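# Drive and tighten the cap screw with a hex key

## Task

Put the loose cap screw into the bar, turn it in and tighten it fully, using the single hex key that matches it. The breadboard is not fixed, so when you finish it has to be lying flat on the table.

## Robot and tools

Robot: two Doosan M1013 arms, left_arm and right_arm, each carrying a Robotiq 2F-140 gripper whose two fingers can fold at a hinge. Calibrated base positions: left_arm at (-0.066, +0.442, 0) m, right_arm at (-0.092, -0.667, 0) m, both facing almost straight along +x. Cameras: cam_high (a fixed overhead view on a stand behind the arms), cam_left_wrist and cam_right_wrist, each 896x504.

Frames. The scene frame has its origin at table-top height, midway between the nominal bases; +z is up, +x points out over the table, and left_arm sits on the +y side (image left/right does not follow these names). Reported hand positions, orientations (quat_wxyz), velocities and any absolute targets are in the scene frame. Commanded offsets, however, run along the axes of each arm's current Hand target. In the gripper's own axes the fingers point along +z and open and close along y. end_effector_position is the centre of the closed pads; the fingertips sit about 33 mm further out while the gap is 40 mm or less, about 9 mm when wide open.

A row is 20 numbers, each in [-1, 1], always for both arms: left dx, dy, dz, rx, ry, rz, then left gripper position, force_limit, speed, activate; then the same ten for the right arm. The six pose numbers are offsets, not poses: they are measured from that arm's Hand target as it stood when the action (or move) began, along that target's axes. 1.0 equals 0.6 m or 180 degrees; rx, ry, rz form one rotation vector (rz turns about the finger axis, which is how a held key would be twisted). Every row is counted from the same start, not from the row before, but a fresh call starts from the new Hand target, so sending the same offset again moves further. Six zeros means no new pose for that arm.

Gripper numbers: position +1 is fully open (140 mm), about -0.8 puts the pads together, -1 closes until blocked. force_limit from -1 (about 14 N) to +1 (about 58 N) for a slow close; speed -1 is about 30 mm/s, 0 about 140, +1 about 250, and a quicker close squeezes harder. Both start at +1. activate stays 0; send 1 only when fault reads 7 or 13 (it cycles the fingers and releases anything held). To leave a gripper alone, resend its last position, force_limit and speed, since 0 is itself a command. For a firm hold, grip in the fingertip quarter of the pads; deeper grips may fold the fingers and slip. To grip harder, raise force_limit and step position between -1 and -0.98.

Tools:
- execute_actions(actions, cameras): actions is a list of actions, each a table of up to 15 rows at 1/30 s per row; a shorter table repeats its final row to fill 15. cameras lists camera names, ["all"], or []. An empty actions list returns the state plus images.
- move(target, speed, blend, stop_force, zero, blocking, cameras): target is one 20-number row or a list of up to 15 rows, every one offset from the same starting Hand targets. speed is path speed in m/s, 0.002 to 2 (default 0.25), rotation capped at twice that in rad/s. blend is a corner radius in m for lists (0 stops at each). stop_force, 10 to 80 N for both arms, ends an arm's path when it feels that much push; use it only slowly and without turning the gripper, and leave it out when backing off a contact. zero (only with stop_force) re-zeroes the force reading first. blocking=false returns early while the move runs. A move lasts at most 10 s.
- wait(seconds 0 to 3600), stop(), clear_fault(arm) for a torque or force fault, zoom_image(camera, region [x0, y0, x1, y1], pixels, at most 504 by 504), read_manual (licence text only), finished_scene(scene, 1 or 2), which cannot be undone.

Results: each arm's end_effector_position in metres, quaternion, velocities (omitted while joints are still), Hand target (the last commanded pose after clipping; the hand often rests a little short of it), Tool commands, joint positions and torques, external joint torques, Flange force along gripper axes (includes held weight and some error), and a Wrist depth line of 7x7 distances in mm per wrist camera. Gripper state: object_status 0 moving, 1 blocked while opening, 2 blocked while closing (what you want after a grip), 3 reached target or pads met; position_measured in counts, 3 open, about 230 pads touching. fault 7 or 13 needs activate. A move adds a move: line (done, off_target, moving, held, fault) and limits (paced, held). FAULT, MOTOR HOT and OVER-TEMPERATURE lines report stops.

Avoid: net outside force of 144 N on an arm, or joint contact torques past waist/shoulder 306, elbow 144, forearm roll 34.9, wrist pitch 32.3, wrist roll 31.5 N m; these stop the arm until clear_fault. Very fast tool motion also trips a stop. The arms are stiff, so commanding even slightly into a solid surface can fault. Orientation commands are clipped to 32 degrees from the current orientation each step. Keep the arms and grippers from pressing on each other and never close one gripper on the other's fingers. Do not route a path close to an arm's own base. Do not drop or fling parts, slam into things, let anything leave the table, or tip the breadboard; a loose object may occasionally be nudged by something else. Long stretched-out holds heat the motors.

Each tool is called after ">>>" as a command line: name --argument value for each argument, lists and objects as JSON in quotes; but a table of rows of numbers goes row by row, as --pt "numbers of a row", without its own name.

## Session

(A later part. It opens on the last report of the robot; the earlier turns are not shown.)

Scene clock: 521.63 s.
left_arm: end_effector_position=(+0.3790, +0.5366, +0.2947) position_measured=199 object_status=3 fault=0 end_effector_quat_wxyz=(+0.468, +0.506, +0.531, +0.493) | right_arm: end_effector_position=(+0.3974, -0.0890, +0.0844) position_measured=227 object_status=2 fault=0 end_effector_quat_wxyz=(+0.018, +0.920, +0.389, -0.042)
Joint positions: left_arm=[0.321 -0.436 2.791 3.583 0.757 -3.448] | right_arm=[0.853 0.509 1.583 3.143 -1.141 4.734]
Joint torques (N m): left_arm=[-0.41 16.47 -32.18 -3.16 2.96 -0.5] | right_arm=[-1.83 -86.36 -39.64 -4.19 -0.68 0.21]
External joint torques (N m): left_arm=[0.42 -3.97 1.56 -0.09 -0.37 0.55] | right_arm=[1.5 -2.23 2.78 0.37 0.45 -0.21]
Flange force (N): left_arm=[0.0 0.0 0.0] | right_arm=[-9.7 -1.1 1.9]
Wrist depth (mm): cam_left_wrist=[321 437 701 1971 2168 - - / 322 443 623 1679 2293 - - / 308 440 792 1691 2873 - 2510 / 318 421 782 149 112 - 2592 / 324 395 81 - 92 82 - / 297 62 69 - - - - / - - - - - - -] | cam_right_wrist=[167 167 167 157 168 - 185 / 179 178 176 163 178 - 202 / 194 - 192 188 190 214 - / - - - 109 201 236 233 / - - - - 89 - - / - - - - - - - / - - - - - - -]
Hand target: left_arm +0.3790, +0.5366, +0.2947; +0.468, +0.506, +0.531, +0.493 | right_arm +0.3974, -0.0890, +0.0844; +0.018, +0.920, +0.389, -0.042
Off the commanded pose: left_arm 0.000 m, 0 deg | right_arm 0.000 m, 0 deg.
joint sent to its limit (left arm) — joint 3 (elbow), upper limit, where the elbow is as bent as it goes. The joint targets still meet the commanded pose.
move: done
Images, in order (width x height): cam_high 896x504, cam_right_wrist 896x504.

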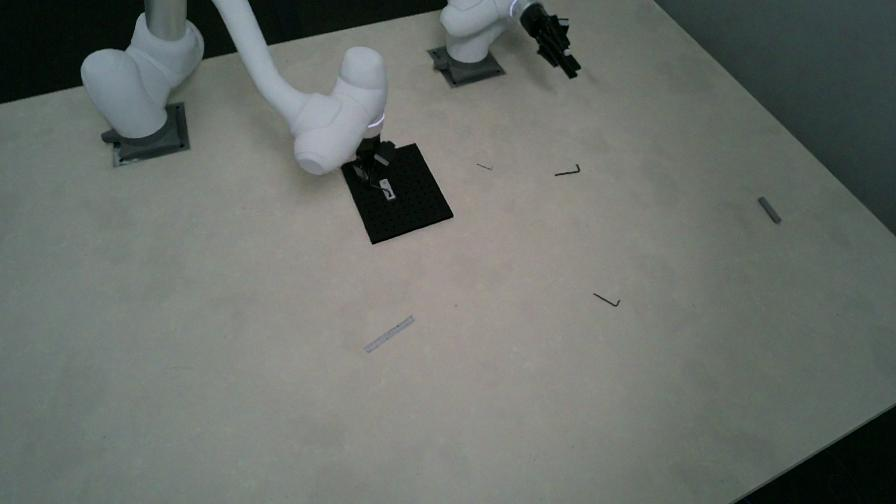

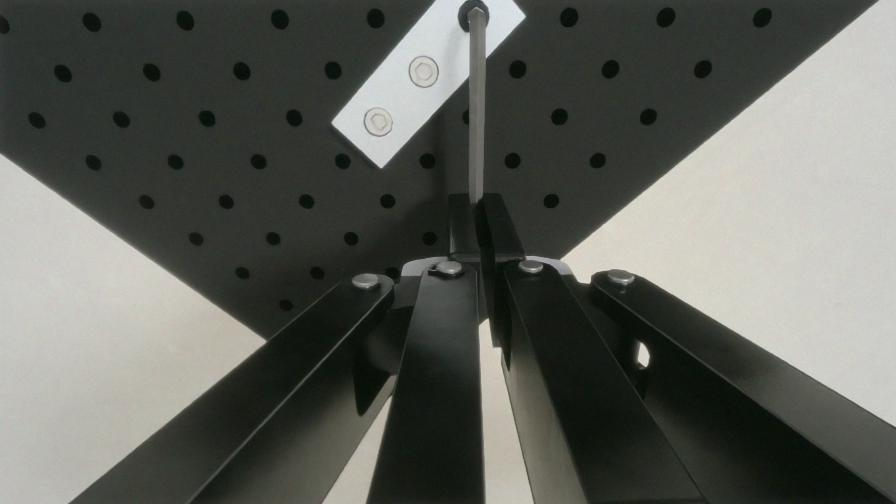

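>>> move --pt "0 0 0 0 0 0 -0.55 -0.3 -0.5 0 0.027 -0.075 -0.0022 0.0205 0 0.2213 -0.98 1 -0.6 0" --pt "0 0 0 0 0 0 -0.55 -0.3 -0.5 0 0.0859 -0.1125 -0.0075 0.0385 0 0.4149 -0.98 1 -0.6 0" --speed 0.15 --blend 0.03 --cameras '["cam_right_wrist","cam_high"]'

>>> zoom_image --camera "cam_right_wrist" --region '[440, 0, 520, 70]'

Scene clock: 527.17 s.
left_arm: end_effector_position=(+0.3790, +0.5366, +0.2947) position_measured=199 object_status=3 fault=0 end_effector_quat_wxyz=(+0.468, +0.506, +0.531, +0.493) | right_arm: end_effector_position=(+0.3850, -0.0049, +0.0842) position_measured=227 object_status=2 fault=0 end_effector_quat_wxyz=(-0.012, +0.967, -0.251, -0.044)
Joint positions: left_arm=[0.321 -0.436 2.791 3.583 0.757 -3.448] | right_arm=[0.899 0.555 1.508 3.243 -1.097 6.042]
Joint torques (N m): left_arm=[-0.6 16.26 -32.09 -3.13 2.96 -0.51] | right_arm=[-1.74 -89.33 -39.12 -3.89 -0.64 0.22]
External joint torques (N m): left_arm=[0.6 -3.77 1.54 -0.12 -0.36 0.56] | right_arm=[1.97 -4.28 1.5 0.21 0.58 -0.22]
Flange force (N): left_arm=[0.0 0.0 0.0] | right_arm=[-3.8 9.7 -0.9]
Wrist depth (mm): cam_left_wrist=[322 413 655 - 2148 - - / 322 441 774 1633 2361 - - / 309 442 806 1907 - - 2129 / 318 444 639 137 111 - - / 324 397 82 - 92 82 2709 / 301 62 69 - - - - / - - - - - - -] | cam_right_wrist=[167 167 166 156 - 163 - / 178 178 178 178 - 176 200 / - 191 191 190 192 190 - / - 211 205 123 197 201 - / - 249 - - 89 - - / - - - - - - - / - - - - - - -]
Hand target: left_arm +0.3790, +0.5366, +0.2947; +0.468, +0.506, +0.531, +0.493 | right_arm +0.3850, -0.0048, +0.0842; -0.012, +0.967, -0.251, -0.044
Off the commanded pose: left_arm 0.000 m, 0 deg | right_arm 0.000 m, 0 deg.
joint sent to its limit (left arm) — joint 3 (elbow), upper limit, where the elbow is as bent as it goes. The joint targets still meet the commanded pose.
move: done
Images, in order (width x height): cam_high 896x504, cam_right_wrist 896x504.

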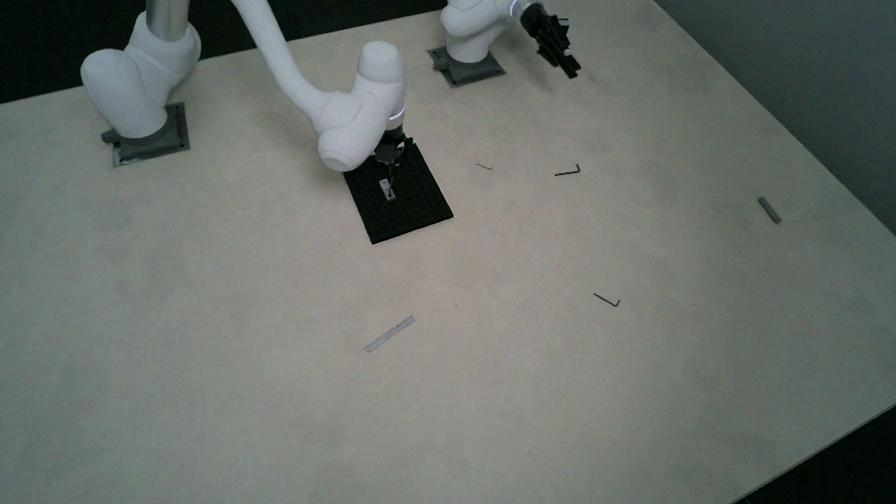

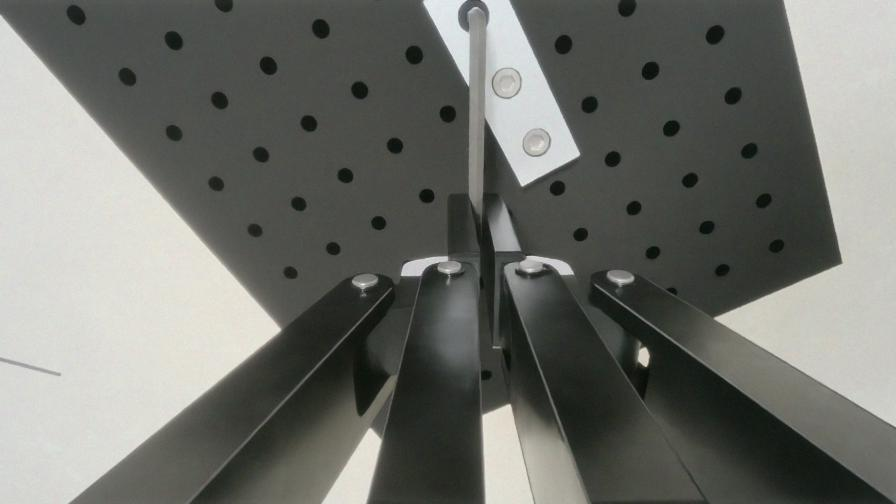

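Scaled by 6.300 from the camera's image (finer frame: 1280x720).

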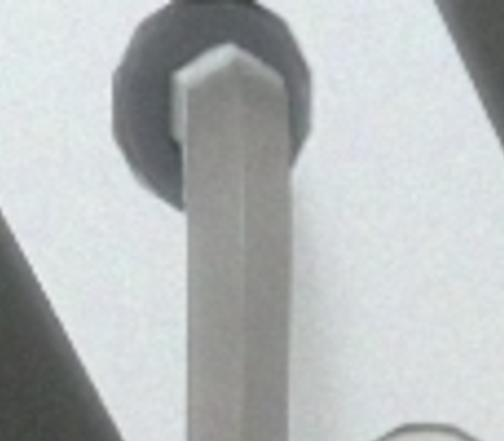

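>>> move --pt "0 0 0 0 0 0 -0.55 -0.3 -0.5 0 -0.0031 0 -0.0332 0 0 0 -0.98 1 -0.6 0" --pt "0 0 0 0 0 0 -0.55 -0.3 -0.5 0 -0.0231 0.03 -0.0332 0 0 0 -0.98 1 -0.6 0" --speed 0.1 --cameras '["cam_right_wrist","cam_high"]'

>>> zoom_image --camera "cam_right_wrist" --region '[400, 0, 560, 160]'

>>> zoom_image --camera "cam_high" --region '[370, 170, 410, 210]'

Scene clock: 528.70 s.
left_arm: end_effector_position=(+0.3790, +0.5366, +0.2947) position_measured=199 object_status=3 fault=0 end_effector_quat_wxyz=(+0.468, +0.506, +0.531, +0.493) | right_arm: end_effector_position=(+0.3658, -0.0148, +0.1053) position_measured=227 object_status=2 fault=0 end_effector_quat_wxyz=(-0.012, +0.967, -0.251, -0.044)
Joint positions: left_arm=[0.321 -0.436 2.791 3.583 0.757 -3.448] | right_arm=[0.909 0.511 1.537 3.242 -1.111 6.054]
Joint torques (N m): left_arm=[-0.49 16.27 -32.13 -3.16 3.01 -0.48] | right_arm=[-1.46 -86.73 -40.56 -3.72 -0.4 0.1]
External joint torques (N m): left_arm=[0.53 -3.92 1.55 -0.09 -0.41 0.53] | right_arm=[1.51 -3.08 2.5 -0.01 0.36 -0.1]
Flange force (N): left_arm=[0.0 0.0 0.0] | right_arm=[-3.2 10.1 0.6]
Wrist depth (mm): cam_left_wrist=[308 442 777 2110 1954 2384 - / 308 442 655 1667 1954 2620 - / 309 445 - 1806 - 2679 1644 / 318 446 797 137 114 - - / 324 399 81 - 92 82 - / 298 62 69 - - - - / - - - - - - -] | cam_right_wrist=[187 185 187 176 186 187 206 / 199 198 198 195 - 197 216 / - 212 212 209 210 209 - / - 262 226 113 - - 263 / 275 - - - 89 - 275 / - - - - - - - / - - - - - - -]
Hand target: left_arm +0.3790, +0.5366, +0.2947; +0.468, +0.506, +0.531, +0.493 | right_arm +0.3658, -0.0148, +0.1053; -0.012, +0.967, -0.251, -0.044
Off the commanded pose: left_arm 0.000 m, 0 deg | right_arm 0.000 m, 0 deg.
joint sent to its limit (left arm) — joint 3 (elbow), upper limit, where the elbow is as bent as it goes. The joint targets still meet the commanded pose.
move: done
Images, in order (width x height): cam_high 896x504, cam_right_wrist 896x504.

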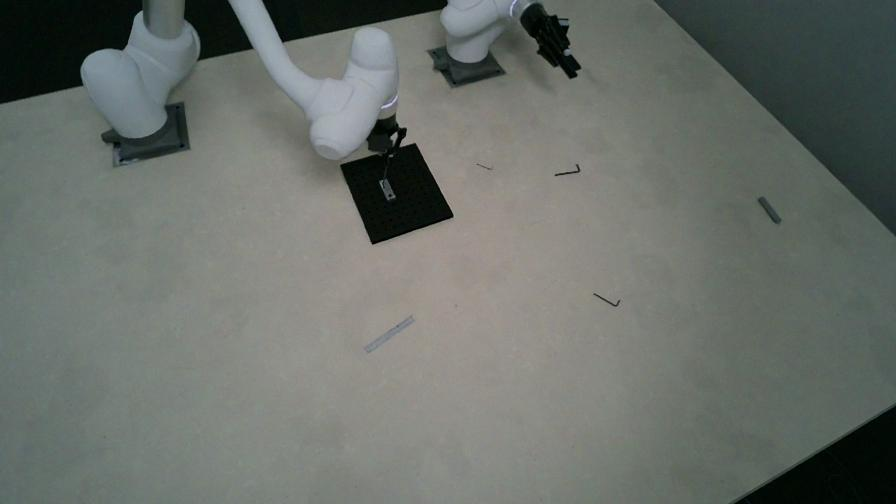

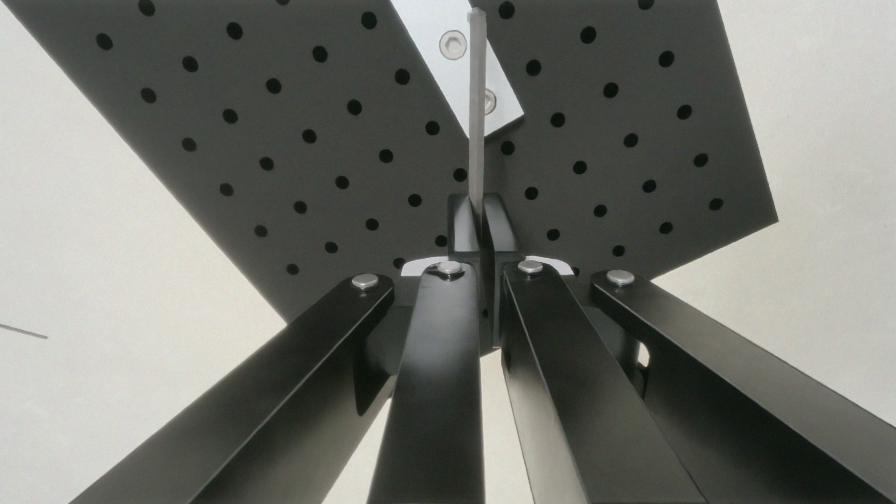

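Scaled by 3.150 from the camera's image (finer frame: 1280x720).

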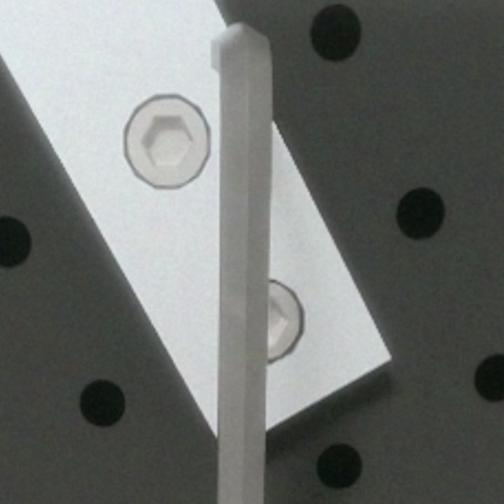

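Scaled by 12.600 from the camera's image (finer frame: 1280x720).

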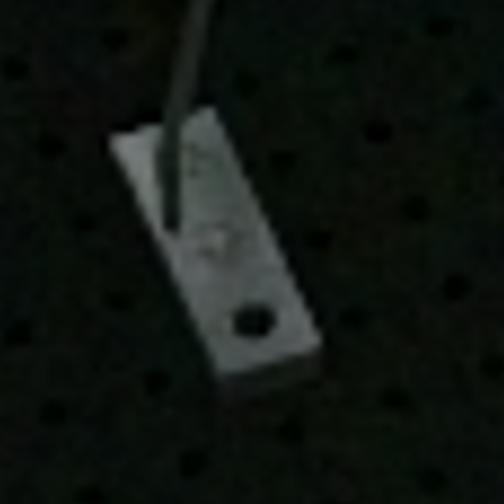

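>>> move --target '[0,0,0,0,0,0,-0.55,-0.3,-0.5,0,0.05,0,-0.0,0,0,0,-0.98,1,-0.6,0]' --speed 0.1 --cameras '["cam_right_wrist","cam_high"]'

>>> zoom_image --camera "cam_right_wrist" --region '[380, 0, 520, 140]'

>>> zoom_image --camera "cam_high" --region '[370, 170, 410, 210]'

Scene clock: 529.77 s.
left_arm: end_effector_position=(+0.3790, +0.5366, +0.2947) position_measured=199 object_status=3 fault=0 end_effector_quat_wxyz=(+0.468, +0.506, +0.531, +0.493) | right_arm: end_effector_position=(+0.3918, -0.0293, +0.1026) position_measured=227 object_status=2 fault=0 end_effector_quat_wxyz=(-0.012, +0.967, -0.251, -0.044)
Joint positions: left_arm=[0.321 -0.436 2.791 3.583 0.757 -3.448] | right_arm=[0.873 0.52 1.529 3.241 -1.114 6.018]
Joint torques (N m): left_arm=[-0.75 16.34 -32.12 -3.15 2.94 -0.54] | right_arm=[-0.43 -87.95 -40.39 -3.66 -0.39 0.13]
External joint torques (N m): left_arm=[0.76 -3.86 1.49 -0.11 -0.34 0.59] | right_arm=[0.8 -2.51 2.53 -0.04 0.33 -0.13]
Flange force (N): left_arm=[0.0 0.0 0.0] | right_arm=[-2.5 9.4 0.9]
Wrist depth (mm): cam_left_wrist=[320 439 646 - 2092 - - / 321 442 784 1590 2073 - - / 308 443 792 1691 2592 - - / 317 444 712 148 136 - 2129 / 324 397 81 - 91 83 - / 298 62 69 - - - - / - - - - - - -] | cam_right_wrist=[183 185 - 178 182 196 202 / 195 195 196 184 196 - 222 / 236 210 209 199 212 212 - / 253 226 224 123 219 222 - / - - - - 89 268 274 / - - - - - - - / - - - - - - -]
Hand target: left_arm +0.3790, +0.5366, +0.2947; +0.468, +0.506, +0.531, +0.493 | right_arm +0.3919, -0.0293, +0.1025; -0.012, +0.967, -0.251, -0.044
Off the commanded pose: left_arm 0.000 m, 0 deg | right_arm 0.000 m, 0 deg.
joint sent to its limit (left arm) — joint 3 (elbow), upper limit, where the elbow is as bent as it goes. The joint targets still meet the commanded pose.
move: done
Images, in order (width x height): cam_high 896x504, cam_right_wrist 896x504.

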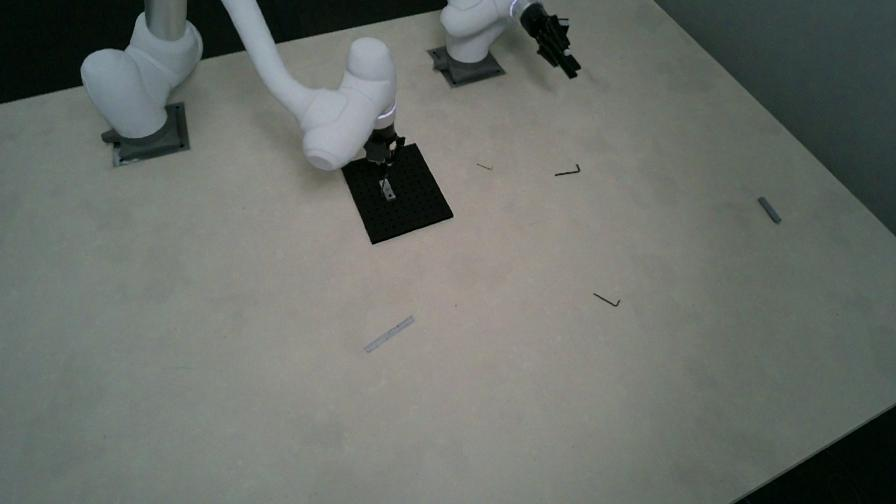

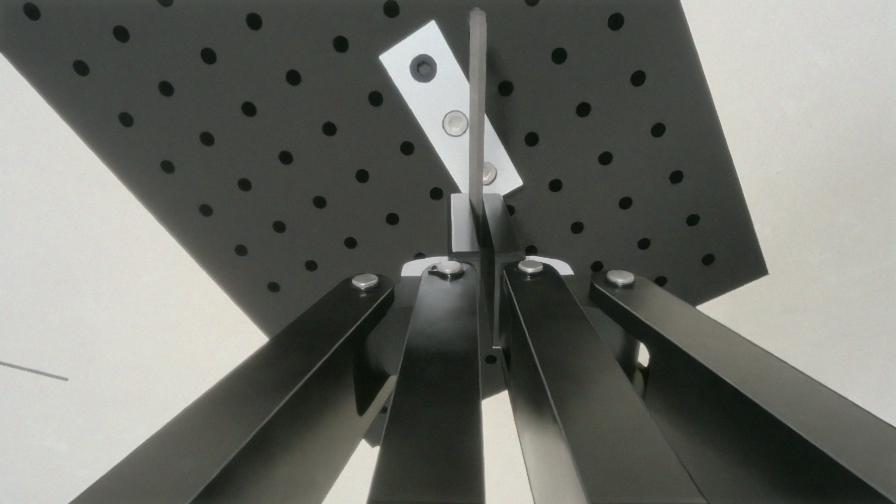

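Scaled by 3.600 from the camera's image (finer frame: 1280x720).

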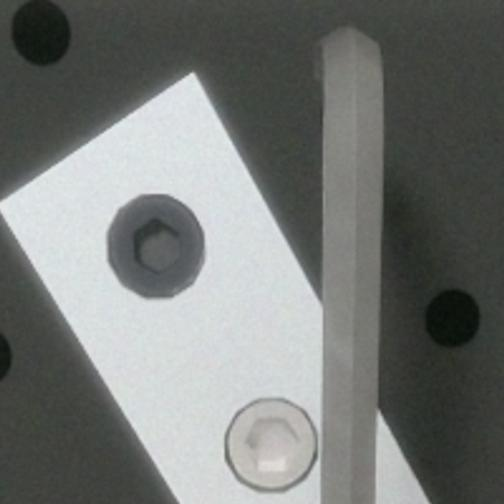

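Scaled by 12.600 from the camera's image (finer frame: 1280x720).

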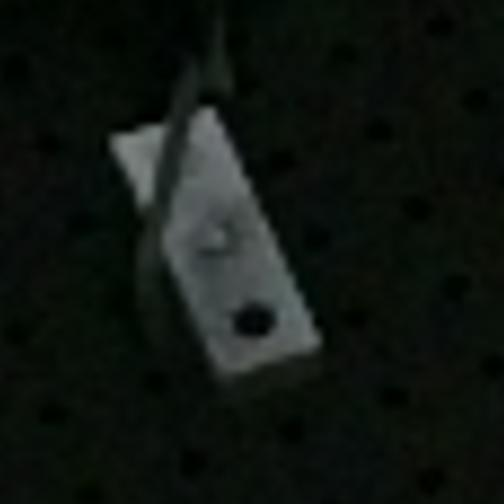

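>>> move --pt "0 0 0 0 0 0 -0.55 -0.3 -0.5 0 0.1971 0.0822 -0.035 -0.0693 0 -0.7468 -0.98 1 -0.6 0" --pt "0 0 0 0 0 0 -0.55 -0.3 -0.5 0 0.1148 -0.1163 -0.0273 0.0462 0 0.4979 -0.98 1 -0.6 0" --pt "0 0 0 0 0 0 -0.55 -0.3 -0.5 0 0.0326 0.0822 -0.0198 -0.0231 0 -0.2489 -0.98 1 -0.6 0" --pt "0 0 0 0 0 0 -0.55 -0.3 -0.5 0 0.2311 0 -0.0381 0.0924 0 0.9957 -0.98 1 -0.6 0" --pt "0 0 0 0 0 0 -0.55 -0.3 -0.5 0 0.0307 -0.1315 0.0132 0.0308 0 0.3319 -0.98 1 -0.6 0" --speed 0.7 --blend 0.03 --cameras '["cam_right_wrist"]'

>>> zoom_image --camera "cam_right_wrist" --region '[440, 0, 520, 70]'

Scene clock: 540.60 s.
left_arm: end_effector_position=(+0.3790, +0.5366, +0.2947) position_measured=199 object_status=3 fault=0 end_effector_quat_wxyz=(+0.468, +0.506, +0.531, +0.493) | right_arm: end_effector_position=(+0.4457, +0.0311, +0.0931) position_measured=227 object_status=2 fault=0 end_effector_quat_wxyz=(-0.033, +0.712, -0.701, -0.033)
Joint positions: left_arm=[0.321 -0.436 2.791 3.583 0.757 -3.448] | right_arm=[0.883 0.602 1.411 3.211 -1.059 -5.478]
Joint torques (N m): left_arm=[-0.54 16.69 -32.15 -3.16 2.96 -0.52] | right_arm=[-1.48 -96.4 -41.32 -3.77 -0.15 0.11]
External joint torques (N m): left_arm=[0.52 -4.16 1.57 -0.09 -0.36 0.57] | right_arm=[0.97 -2.34 2.47 -0.1 0.3 -0.11]
Flange force (N): left_arm=[0.0 0.0 0.0] | right_arm=[7.0 7.1 0.1]
Wrist depth (mm): cam_left_wrist=[320 441 703 - 2148 - - / 321 442 708 1633 1971 - - / 310 444 595 1820 - - - / 318 446 577 136 112 - - / 312 396 81 92 92 82 - / 298 62 69 - - - - / - - - - - - -] | cam_right_wrist=[- 174 174 165 163 170 - / - 186 186 184 186 187 182 / - 204 200 196 199 199 202 / - 214 212 123 208 214 212 / - - - - 89 - - / - - - - - - - / - - - - - - -]
Hand target: left_arm +0.3790, +0.5366, +0.2947; +0.468, +0.506, +0.531, +0.493 | right_arm +0.4457, +0.0310, +0.0931; -0.033, +0.712, -0.701, -0.033
Off the commanded pose: left_arm 0.000 m, 0 deg | right_arm 0.000 m, 0 deg.
joint sent to its limit (left arm) — joint 3 (elbow), upper limit, where the elbow is as bent as it goes. The joint targets still meet the commanded pose.
move: done

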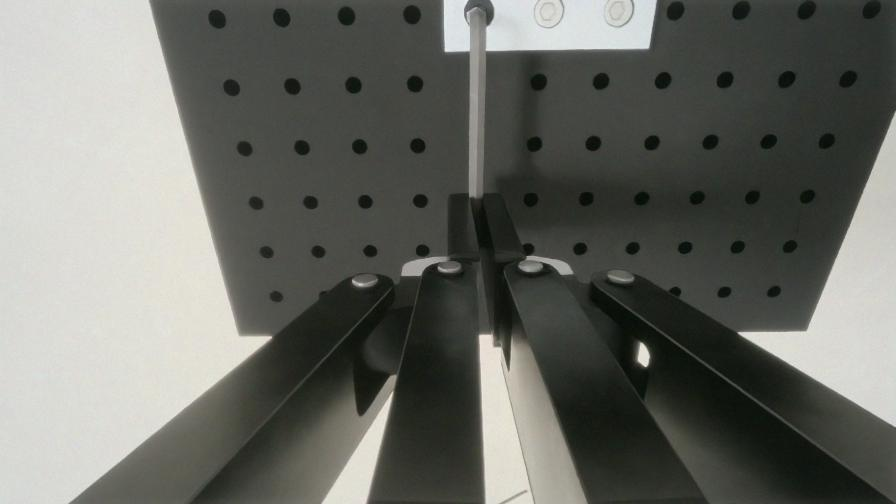

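Scaled by 6.300 from the camera's image (finer frame: 1280x720).

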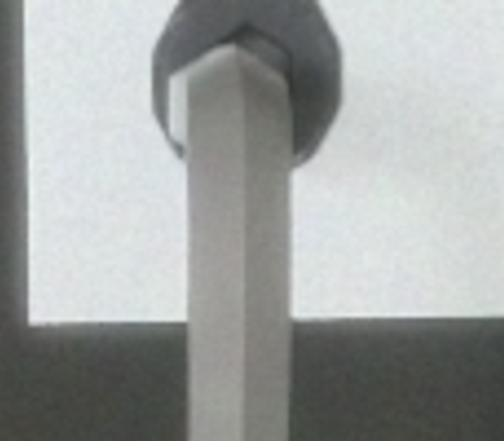

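>>> move --target '[0,0,0,0,0,0,-0.55,-0.3,-0.5,0,0.0032,0.0027,0.0055,0,0,0,-0.98,1,-0.6,0]' --speed 0.03 --cameras '["cam_right_wrist"]'

>>> zoom_image --camera "cam_right_wrist" --region '[455, 0, 495, 40]'

>>> move --target '[0,0,0,0,0,0,-0.55,-0.3,-0.5,0,0.0004,0,0.0045,0,0,0,-0.98,1,-0.6,0]' --speed 0.02 --cameras '["cam_right_wrist"]'

>>> zoom_image --camera "cam_right_wrist" --region '[455, 0, 495, 40]'

Scene clock: 542.37 s.
left_arm: end_effector_position=(+0.3790, +0.5366, +0.2947) position_measured=199 object_status=3 fault=0 end_effector_quat_wxyz=(+0.468, +0.506, +0.531, +0.493) | right_arm: end_effector_position=(+0.4442, +0.0294, +0.0896) position_measured=227 object_status=2 fault=0 end_effector_quat_wxyz=(-0.033, +0.712, -0.701, -0.033)
Joint positions: left_arm=[0.321 -0.436 2.791 3.583 0.757 -3.448] | right_arm=[0.883 0.601 1.419 3.212 -1.051 -5.478]
Joint torques (N m): left_arm=[-0.75 16.37 -32.02 -3.17 2.96 -0.51] | right_arm=[-1.39 -96.43 -41.32 -3.79 -0.19 0.06]
External joint torques (N m): left_arm=[0.71 -3.82 1.38 -0.08 -0.36 0.56] | right_arm=[1.6 -2.61 2.34 -0.07 0.35 -0.06]
Flange force (N): left_arm=[0.0 0.0 0.0] | right_arm=[6.5 7.8 -0.1]
Wrist depth (mm): cam_left_wrist=[322 437 710 - 2073 2564 - / 322 445 - 2408 2271 1793 - / 309 472 828 1715 - 2148 - / 317 445 714 149 111 2433 - / 325 399 81 - 92 85 - / 299 62 69 - - - - / - - - - - - -] | cam_right_wrist=[- 173 171 169 162 168 - / - 179 183 178 185 181 - / 224 200 195 196 195 195 193 / - 236 207 123 205 210 208 / - 254 - - 89 221 239 / 278 - - - - - - / - - - - - - -]
Hand target: left_arm +0.3790, +0.5366, +0.2947; +0.468, +0.506, +0.531, +0.493 | right_arm +0.4441, +0.0294, +0.0896; -0.033, +0.712, -0.701, -0.033
Off the commanded pose: left_arm 0.000 m, 0 deg | right_arm 0.000 m, 0 deg.
joint sent to its limit (left arm) — joint 3 (elbow), upper limit, where the elbow is as bent as it goes. The joint targets still meet the commanded pose.
move: done

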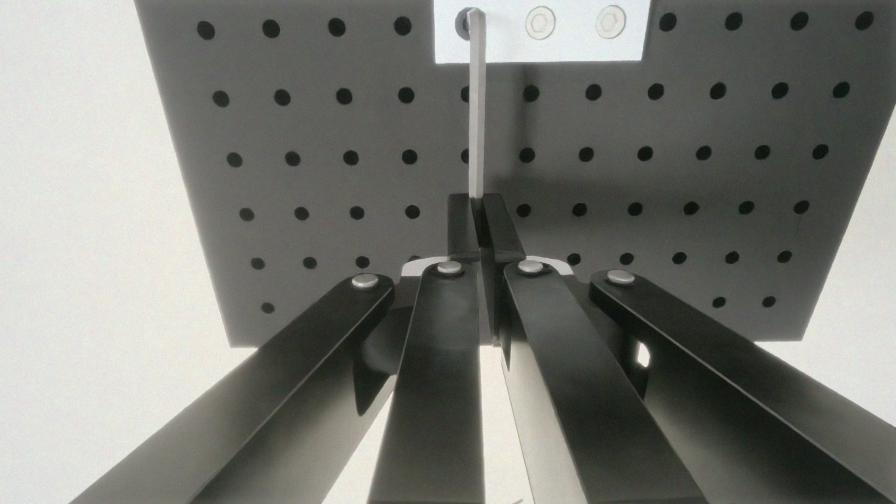

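Scaled by 12.600 from the camera's image (finer frame: 1280x720).

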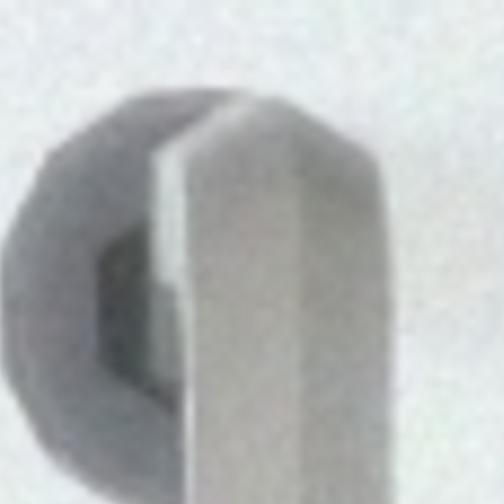

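Scene clock: 542.87 s.
left_arm: end_effector_position=(+0.3790, +0.5366, +0.2947) position_measured=199 object_status=3 fault=0 end_effector_quat_wxyz=(+0.468, +0.506, +0.531, +0.493) | right_arm: end_effector_position=(+0.4441, +0.0294, +0.0869) position_measured=227 object_status=2 fault=0 end_effector_quat_wxyz=(-0.033, +0.712, -0.701, -0.033)
Joint positions: left_arm=[0.321 -0.436 2.791 3.583 0.757 -3.448] | right_arm=[0.883 0.603 1.421 3.212 -1.047 -5.479]
Joint torques (N m): left_arm=[-0.86 16.06 -32.34 -3.2 2.9 -0.53] | right_arm=[-2.74 -90.53 -36.79 -4.18 -0.47 0.04]
External joint torques (N m): left_arm=[0.86 -3.6 1.77 -0.05 -0.31 0.58] | right_arm=[2.34 -8.26 -1.95 0.33 0.64 -0.04]
Flange force (N): left_arm=[0.0 0.0 0.0] | right_arm=[3.7 7.1 -6.8]
Wrist depth (mm): cam_left_wrist=[320 443 777 - 1954 - 2110 / 321 388 703 1766 2564 - 2484 / 308 397 903 2510 - - 2249 / 310 476 710 149 113 2293 - / 324 397 81 - 92 87 - / 299 62 69 - - - - / - - - - - - -] | cam_right_wrist=[191 171 172 166 160 166 - / 211 182 179 178 180 - - / 219 195 193 194 193 196 198 / - 207 205 109 205 208 214 / - - - - 89 218 252 / - - - - - - - / - - - - - - -]
Hand target: left_arm +0.3790, +0.5366, +0.2947; +0.468, +0.506, +0.531, +0.493 | right_arm +0.4441, +0.0294, +0.0869; -0.033, +0.712, -0.701, -0.033
Off the commanded pose: left_arm 0.000 m, 0 deg | right_arm 0.000 m, 0 deg.
joint sent to its limit (left arm) — joint 3 (elbow), upper limit, where the elbow is as bent as it goes. The joint targets still meet the commanded pose.
move: done

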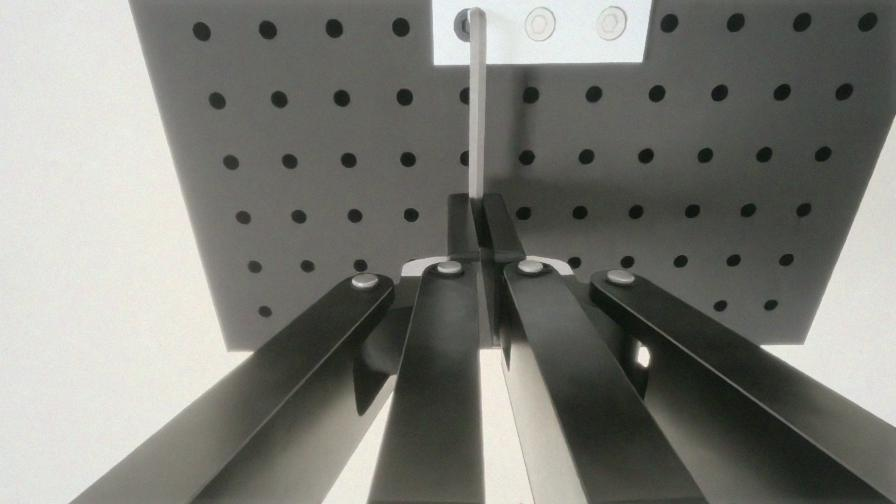

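Scaled by 12.600 from the camera's image (finer frame: 1280x720).

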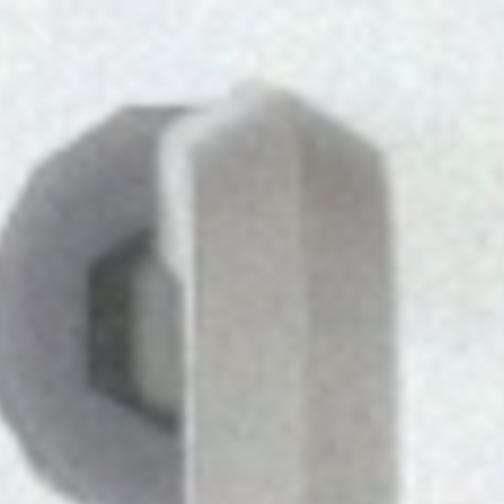

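>>> move --pt "0 0 0 0 0 0 -0.55 -0.3 -0.5 0 -0.0004 0 -0.005 0 0 0 -0.98 1 -0.6 0" --pt "0 0 0 0 0 0 -0.55 -0.3 -0.5 0 -0.0054 -0.0027 -0.0045 0 0 0 -0.98 1 -0.6 0" --pt "0 0 0 0 0 0 -0.55 -0.3 -0.5 0 -0.005 -0.0027 -0.001 0 0 0 -0.98 1 -0.6 0" --speed 0.03 --cameras '["cam_right_wrist"]'

>>> zoom_image --camera "cam_right_wrist" --region '[455, 0, 495, 40]'

Scene clock: 544.97 s.
left_arm: end_effector_position=(+0.3790, +0.5366, +0.2947) position_measured=199 object_status=3 fault=0 end_effector_quat_wxyz=(+0.468, +0.506, +0.531, +0.493) | right_arm: end_effector_position=(+0.4457, +0.0324, +0.0878) position_measured=227 object_status=2 fault=0 end_effector_quat_wxyz=(-0.033, +0.712, -0.701, -0.032)
Joint positions: left_arm=[0.321 -0.436 2.791 3.583 0.757 -3.448] | right_arm=[0.884 0.607 1.412 3.212 -1.052 -5.477]
Joint torques (N m): left_arm=[-0.55 16.18 -32.19 -3.17 2.95 -0.53] | right_arm=[-1.42 -96.73 -41.04 -3.75 -0.21 0.13]
External joint torques (N m): left_arm=[0.55 -3.66 1.65 -0.08 -0.36 0.57] | right_arm=[1.57 -2.46 2.37 -0.08 0.36 -0.13]
Flange force (N): left_arm=[0.0 0.0 0.0] | right_arm=[6.5 7.6 0.0]
Wrist depth (mm): cam_left_wrist=[297 415 - 2187 2073 2271 - / 321 443 787 2361 2168 - - / 307 443 699 1892 - - - / 317 444 657 149 111 - - / 324 397 81 - 92 82 - / - 62 69 - - - - / - - - - - - -] | cam_right_wrist=[- 170 169 165 158 171 - / - - 181 181 180 181 - / 220 195 197 194 194 194 193 / 238 208 207 123 205 208 212 / - - - - 89 218 227 / - - - - - - - / - - - - - - -]
Hand target: left_arm +0.3790, +0.5366, +0.2947; +0.468, +0.506, +0.531, +0.493 | right_arm +0.4457, +0.0324, +0.0878; -0.033, +0.712, -0.701, -0.033
Off the commanded pose: left_arm 0.000 m, 0 deg | right_arm 0.000 m, 0 deg.
joint sent to its limit (left arm) — joint 3 (elbow), upper limit, where the elbow is as bent as it goes. The joint targets still meet the commanded pose.
move: done

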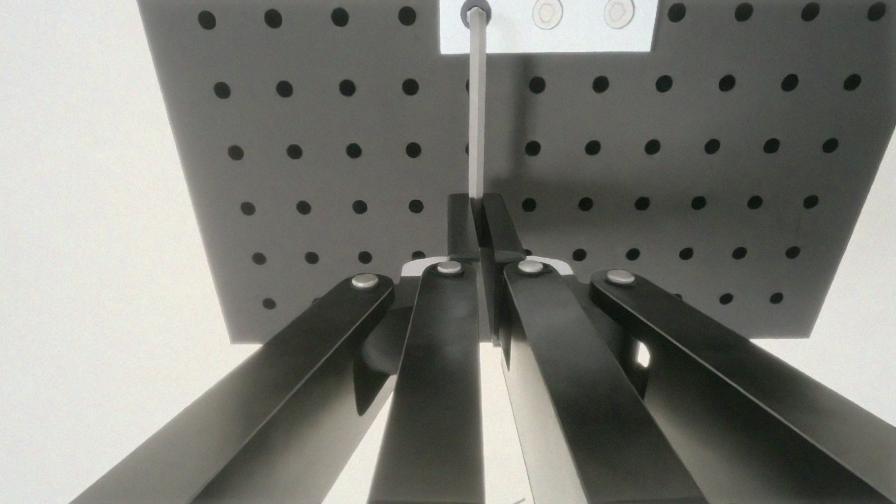

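Scaled by 12.600 from the camera's image (finer frame: 1280x720).

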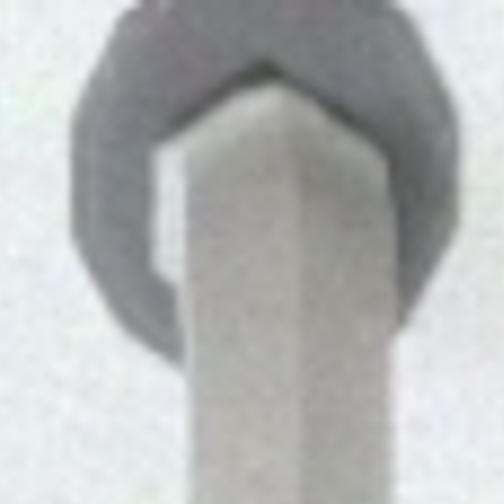

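>>> move --target '[0,0,0,0,0,0,-0.55,-0.3,-0.5,0,0.0002,0,0.0015,0,0,0,-0.98,1,-0.6,0]' --speed 0.02

>>> move --target '[0,0,0,0,0,0,-0.55,-0.3,-0.5,0,0.0001,0,0.001,0,0,0,-0.98,1,-0.6,0]' --speed 0.02 --cameras '["cam_right_wrist"]'

>>> zoom_image --camera "cam_right_wrist" --region '[455, 0, 495, 40]'

Scene clock: 547.30 s.
left_arm: end_effector_position=(+0.3790, +0.5366, +0.2947) position_measured=199 object_status=3 fault=0 end_effector_quat_wxyz=(+0.468, +0.506, +0.531, +0.493) | right_arm: end_effector_position=(+0.4457, +0.0324, +0.0869) position_measured=227 object_status=2 fault=0 end_effector_quat_wxyz=(-0.033, +0.712, -0.701, -0.033)
Joint positions: left_arm=[0.321 -0.436 2.791 3.583 0.757 -3.448] | right_arm=[0.884 0.608 1.413 3.212 -1.051 -5.478]
Joint torques (N m): left_arm=[-0.85 16.37 -32.14 -3.2 2.93 -0.49] | right_arm=[-1.12 -95.78 -41.31 -3.77 -0.13 0.05]
External joint torques (N m): left_arm=[0.82 -3.89 1.61 -0.04 -0.33 0.54] | right_arm=[0.87 -3.68 2.47 -0.08 0.29 -0.05]
Flange force (N): left_arm=[0.0 0.0 0.0] | right_arm=[8.5 8.3 -1.1]
Wrist depth (mm): cam_left_wrist=[320 438 - - 2293 - - / 322 446 639 2384 2055 - 2537 / 308 447 703 2709 - 2408 2510 / 317 447 725 148 113 2384 - / 324 399 81 - 91 82 - / 298 62 69 - - - - / - - - - - - -] | cam_right_wrist=[- 169 168 168 158 169 - / - 180 180 180 180 179 - / 220 196 193 193 193 193 194 / - 208 205 123 204 206 208 / 260 249 - - 89 218 225 / 275 - - - - - - / - - - - - - -]
Hand target: left_arm +0.3790, +0.5366, +0.2947; +0.468, +0.506, +0.531, +0.493 | right_arm +0.4457, +0.0323, +0.0869; -0.033, +0.712, -0.701, -0.033
Off the commanded pose: left_arm 0.000 m, 0 deg | right_arm 0.000 m, 0 deg.
joint sent to its limit (left arm) — joint 3 (elbow), upper limit, where the elbow is as bent as it goes. The joint targets still meet the commanded pose.
move: done

Scene clock: 547.80 s.
left_arm: end_effector_position=(+0.3790, +0.5366, +0.2947) position_measured=199 object_status=3 fault=0 end_effector_quat_wxyz=(+0.468, +0.506, +0.531, +0.493) | right_arm: end_effector_position=(+0.4457, +0.0323, +0.0863) position_measured=227 object_status=2 fault=0 end_effector_quat_wxyz=(-0.033, +0.712, -0.701, -0.033)
Joint positions: left_arm=[0.321 -0.436 2.791 3.583 0.757 -3.448] | right_arm=[0.884 0.608 1.414 3.212 -1.05 -5.478]
Joint torques (N m): left_arm=[-1.11 16.6 -32.32 -3.15 3.01 -0.53] | right_arm=[-0.86 -96.43 -41.01 -3.64 -0.34 0.15]
External joint torques (N m): left_arm=[1.16 -4.28 1.64 -0.11 -0.41 0.58] | right_arm=[1.17 -2.95 2.19 -0.19 0.49 -0.15]
Flange force (N): left_arm=[0.0 0.0 0.0] | right_arm=[7.1 7.5 -0.3]
Wrist depth (mm): cam_left_wrist=[320 467 896 2271 2249 - - / 320 472 886 1667 2228 3266 2537 / 310 442 714 1728 2805 - 2271 / 295 446 651 149 114 - - / 324 397 81 - 91 85 - / 298 62 70 - - - - / - - - - - - -] | cam_right_wrist=[- 168 168 166 158 167 - / - 177 179 173 179 182 - / - 194 195 192 192 192 194 / - 207 204 123 204 207 210 / - - - - 79 217 252 / - - - - - - - / - - - - - - -]
Hand target: left_arm +0.3790, +0.5366, +0.2947; +0.468, +0.506, +0.531, +0.493 | right_arm +0.4457, +0.0323, +0.0863; -0.033, +0.712, -0.701, -0.033
Off the commanded pose: left_arm 0.000 m, 0 deg | right_arm 0.000 m, 0 deg.
joint sent to its limit (left arm) — joint 3 (elbow), upper limit, where the elbow is as bent as it goes. The joint targets still meet the commanded pose.
move: done

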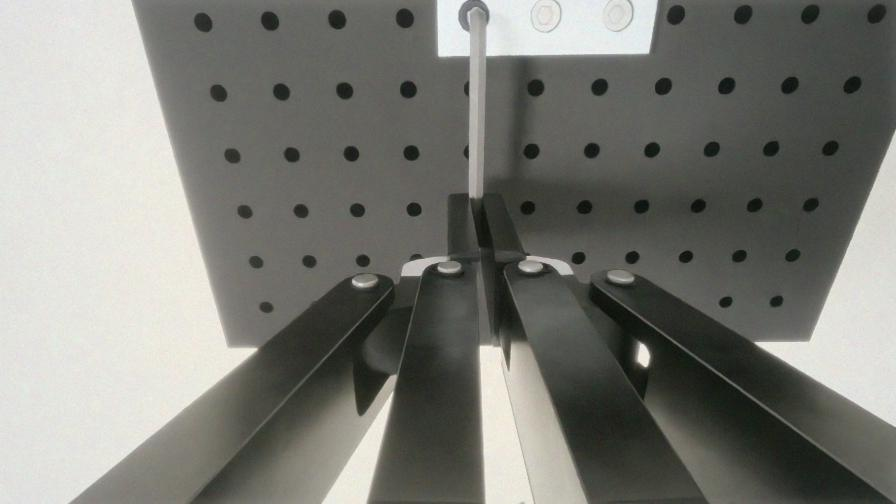

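Scaled by 12.600 from the camera's image (finer frame: 1280x720).

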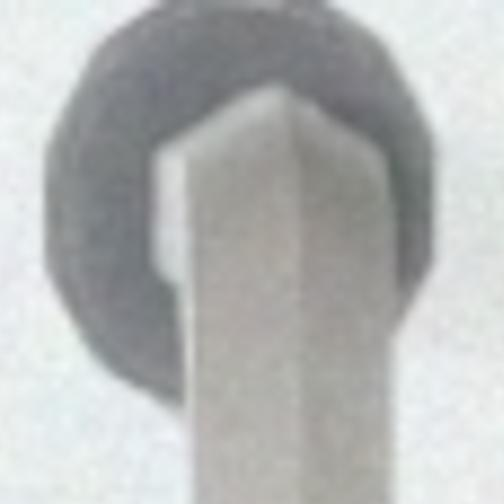

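>>> move --target '[0,0,0,0,0,0,-0.55,-0.3,-0.5,0,0.0001,0,0.001,0,0,0,-0.98,1,-0.6,0]' --speed 0.02

>>> move --target '[0,0,0,0,0,0,-0.55,-0.3,-0.5,0,0.0001,0,0.001,0,0,0,-0.98,1,-0.6,0]' --speed 0.02

Scene clock: 548.67 s.
left_arm: end_effector_position=(+0.3790, +0.5366, +0.2947) position_measured=199 object_status=3 fault=0 end_effector_quat_wxyz=(+0.468, +0.506, +0.531, +0.493) | right_arm: end_effector_position=(+0.4457, +0.0323, +0.0857) position_measured=227 object_status=2 fault=0 end_effector_quat_wxyz=(-0.033, +0.712, -0.701, -0.033)
Joint positions: left_arm=[0.321 -0.436 2.791 3.583 0.757 -3.448] | right_arm=[0.884 0.609 1.414 3.212 -1.049 -5.478]
Joint torques (N m): left_arm=[-1.03 15.97 -32.04 -3.11 2.92 -0.53] | right_arm=[-1.1 -96.06 -40.55 -3.72 -0.55 0.18]
External joint torques (N m): left_arm=[1 -3.39 1.44 -0.14 -0.32 0.58] | right_arm=[1.19 -3.23 1.98 -0.1 0.7 -0.19]
Flange force (N): left_arm=[0.0 0.0 0.0] | right_arm=[7.2 7.6 -0.4]
Wrist depth (mm): cam_left_wrist=[308 437 639 - 1834 - - / 309 469 710 1691 2361 - 2249 / 316 444 716 1793 - 2839 - / 319 447 716 149 114 2433 3974 / 311 423 81 - 91 85 2338 / 298 62 69 - - - - / - - - - - - -] | cam_right_wrist=[- 167 167 163 157 166 - / 207 179 178 176 179 177 - / 217 192 195 191 191 191 190 / 229 208 203 123 203 206 207 / - - - - 90 216 221 / - - - - - - - / - - - - - - -]
Hand target: left_arm +0.3790, +0.5366, +0.2947; +0.468, +0.506, +0.531, +0.493 | right_arm +0.4457, +0.0323, +0.0857; -0.033, +0.712, -0.701, -0.033
Off the commanded pose: left_arm 0.000 m, 0 deg | right_arm 0.000 m, 0 deg.
joint sent to its limit (left arm) — joint 3 (elbow), upper limit, where the elbow is as bent as it goes. The joint targets still meet the commanded pose.
move: done

Scene clock: 549.17 s.
left_arm: end_effector_position=(+0.3790, +0.5366, +0.2947) position_measured=199 object_status=3 fault=0 end_effector_quat_wxyz=(+0.468, +0.506, +0.531, +0.493) | right_arm: end_effector_position=(+0.4457, +0.0323, +0.0851) position_measured=227 object_status=2 fault=0 end_effector_quat_wxyz=(-0.033, +0.712, -0.701, -0.033)
Joint positions: left_arm=[0.321 -0.436 2.791 3.583 0.757 -3.448] | right_arm=[0.884 0.609 1.415 3.212 -1.048 -5.478]
Joint torques (N m): left_arm=[-0.65 16.22 -32.25 -3.15 2.88 -0.53] | right_arm=[-0.76 -95.84 -40.33 -3.73 -0.6 0.17]
External joint torques (N m): left_arm=[0.64 -3.75 1.61 -0.11 -0.28 0.58] | right_arm=[1.59 -3.34 1.83 -0.06 0.74 -0.17]
Flange force (N): left_arm=[0.0 0.0 0.0] | right_arm=[6.8 7.8 -0.5]
Wrist depth (mm): cam_left_wrist=[320 442 - - 2187 2228 2110 / 320 444 782 1766 2458 2361 - / 308 441 800 1753 - - - / 309 447 655 137 112 - - / 295 399 81 - 91 82 - / 299 62 69 - - - - / - - - - - - -] | cam_right_wrist=[187 167 167 165 159 166 - / - 178 177 175 178 - - / - 191 191 191 191 193 193 / - 204 203 123 203 205 209 / - 254 - - 89 216 249 / - - - - - - 271 / - - - - - - -]
Hand target: left_arm +0.3790, +0.5366, +0.2947; +0.468, +0.506, +0.531, +0.493 | right_arm +0.4457, +0.0323, +0.0851; -0.033, +0.712, -0.701, -0.033
Off the commanded pose: left_arm 0.000 m, 0 deg | right_arm 0.000 m, 0 deg.
joint sent to its limit (left arm) — joint 3 (elbow), upper limit, where the elbow is as bent as it goes. The joint targets still meet the commanded pose.
move: done

>>> move --pt "0 0 0 0 0 0 -0.55 -0.3 -0.5 0 0.034 -0.0823 -0.0026 0.0231 0 0.2489 -0.98 1 -0.6 0" --pt "0 0 0 0 0 0 -0.55 -0.3 -0.5 0 0.1164 -0.1166 -0.01 0.0462 0 0.4979 -0.98 1 -0.6 0" --speed 0.15 --blend 0.03 --cameras '["cam_right_wrist"]'

>>> zoom_image --camera "cam_right_wrist" --region '[440, 0, 520, 70]'

Scene clock: 555.20 s.
left_arm: end_effector_position=(+0.3790, +0.5366, +0.2947) position_measured=199 object_status=3 fault=0 end_effector_quat_wxyz=(+0.468, +0.506, +0.531, +0.493) | right_arm: end_effector_position=(+0.5166, -0.0367, +0.0847) position_measured=227 object_status=2 fault=0 end_effector_quat_wxyz=(+0.047, -0.007, +0.999, +0.001)
Joint positions: left_arm=[0.321 -0.436 2.791 3.583 0.757 -3.448] | right_arm=[0.819 0.605 1.424 3.066 -1.047 -3.903]
Joint torques (N m): left_arm=[-0.48 16.29 -32.11 -3.25 2.92 -0.46] | right_arm=[-9.77 -99.29 -45.89 -7.53 1.54 -0.12]
External joint torques (N m): left_arm=[0.49 -3.75 1.5 0 -0.32 0.51] | right_arm=[9.35 0.25 7.17 3.46 -1.41 0.12]
Flange force (N): left_arm=[0.0 0.0 0.0] | right_arm=[18.8 -3.8 1.6]
Wrist depth (mm): cam_left_wrist=[320 440 784 2620 2187 - - / 320 441 618 1633 2055 - - / 309 443 653 1644 - 2338 - / 316 444 650 138 112 2592 - / 324 397 81 - 92 85 - / 298 62 69 - - - - / - - - - - - -] | cam_right_wrist=[- 167 166 170 168 167 167 / - - - - 174 179 178 / - 219 198 191 190 189 194 / - - 206 118 202 205 - / - - - - 89 214 250 / - - - - - - - / - - - - - - -]
Hand target: left_arm +0.3790, +0.5366, +0.2947; +0.468, +0.506, +0.531, +0.493 | right_arm +0.5167, -0.0367, +0.0847; +0.047, -0.007, +0.999, +0.001
Off the commanded pose: left_arm 0.000 m, 0 deg | right_arm 0.000 m, 0 deg.
joint sent to its limit (left arm) — joint 3 (elbow), upper limit, where the elbow is as bent as it goes. The joint targets still meet the commanded pose.
move: done

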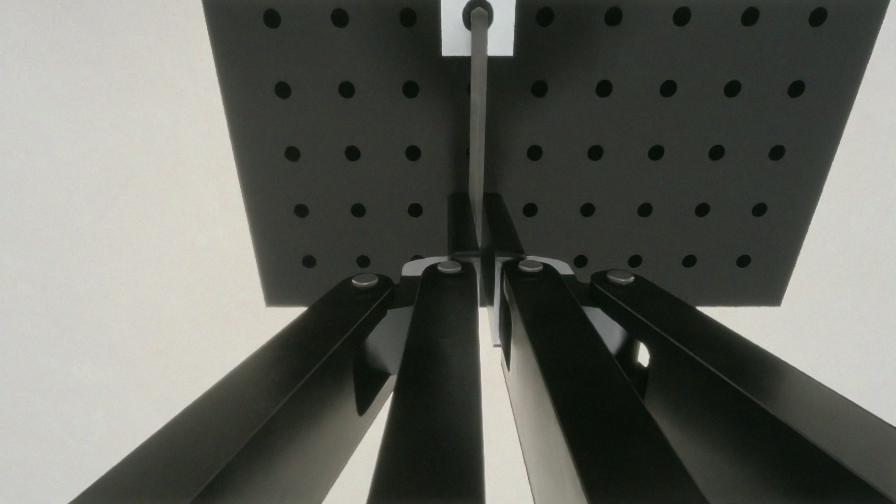

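Scaled by 6.300 from the camera's image (finer frame: 1280x720).

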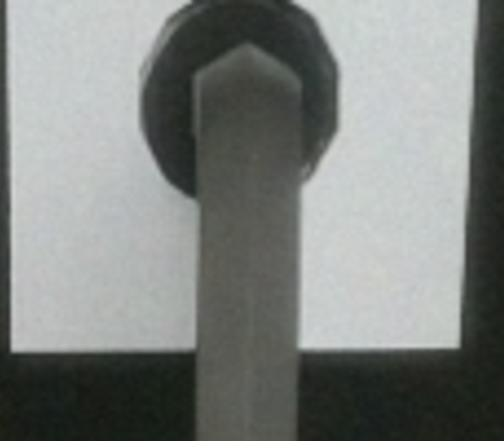

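>>> move --pt "0 0 0 0 0 0 -0.55 -0.3 -0.5 0 0.0349 -0.0823 -0.003 0.0231 0 0.2489 -0.98 1 -0.6 0" --pt "0 0 0 0 0 0 -0.55 -0.3 -0.5 0 0.117 -0.1166 -0.0104 0.0462 0 0.4979 -0.98 1 -0.6 0" --speed 0.15 --blend 0.03 --cameras '["cam_right_wrist"]'

>>> zoom_image --camera "cam_right_wrist" --region '[440, 0, 520, 70]'

Scene clock: 561.67 s.
left_arm: end_effector_position=(+0.3790, +0.5366, +0.2947) position_measured=199 object_status=3 fault=0 end_effector_quat_wxyz=(+0.468, +0.506, +0.531, +0.493) | right_arm: end_effector_position=(+0.4473, -0.1077, +0.0842) position_measured=227 object_status=2 fault=0 end_effector_quat_wxyz=(+0.033, +0.701, +0.711, -0.032)
Joint positions: left_arm=[0.321 -0.436 2.791 3.583 0.757 -3.448] | right_arm=[0.819 0.525 1.558 3.067 -1.123 -2.334]
Joint torques (N m): left_arm=[-0.72 16.07 -31.98 -3.17 2.93 -0.54] | right_arm=[2.99 -83.73 -29.85 -0.03 -5.22 2.4]
External joint torques (N m): left_arm=[0.76 -3.5 1.32 -0.09 -0.34 0.59] | right_arm=[-3.07 -6.81 -7.46 -3.93 5.05 -2.4]
Flange force (N): left_arm=[0.0 0.0 0.0] | right_arm=[-3.4 7.4 -3.0]
Wrist depth (mm): cam_left_wrist=[320 442 705 - 2510 - - / 320 443 792 1611 2228 - 2271 / 318 442 795 1923 - - 2148 / 317 447 644 148 113 2408 3097 / 324 400 81 - 91 87 2908 / 297 62 69 - - - - / - - - - - - -] | cam_right_wrist=[166 164 156 158 166 166 - / 177 174 180 179 182 178 - / - - 191 188 190 217 - / - 235 - 110 - - - / - 248 - - 89 - - / - - - - - - - / - - - - - - -]
Hand target: left_arm +0.3790, +0.5366, +0.2947; +0.468, +0.506, +0.531, +0.493 | right_arm +0.4473, -0.1077, +0.0842; +0.033, +0.701, +0.711, -0.032
Off the commanded pose: left_arm 0.000 m, 0 deg | right_arm 0.000 m, 0 deg.
joint sent to its limit (left arm) — joint 3 (elbow), upper limit, where the elbow is as bent as it goes. The joint targets still meet the commanded pose.
move: done

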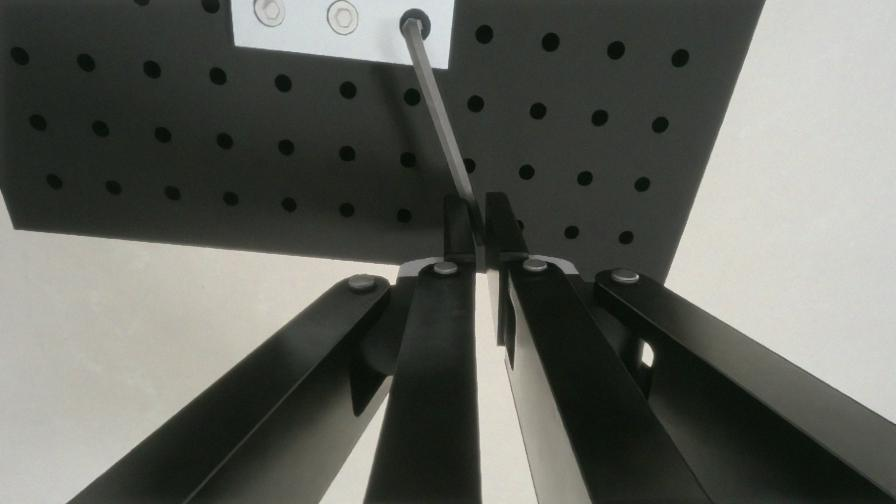

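Scaled by 6.300 from the camera's image (finer frame: 1280x720).

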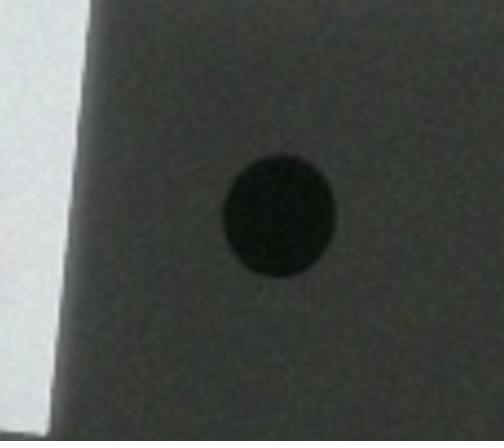

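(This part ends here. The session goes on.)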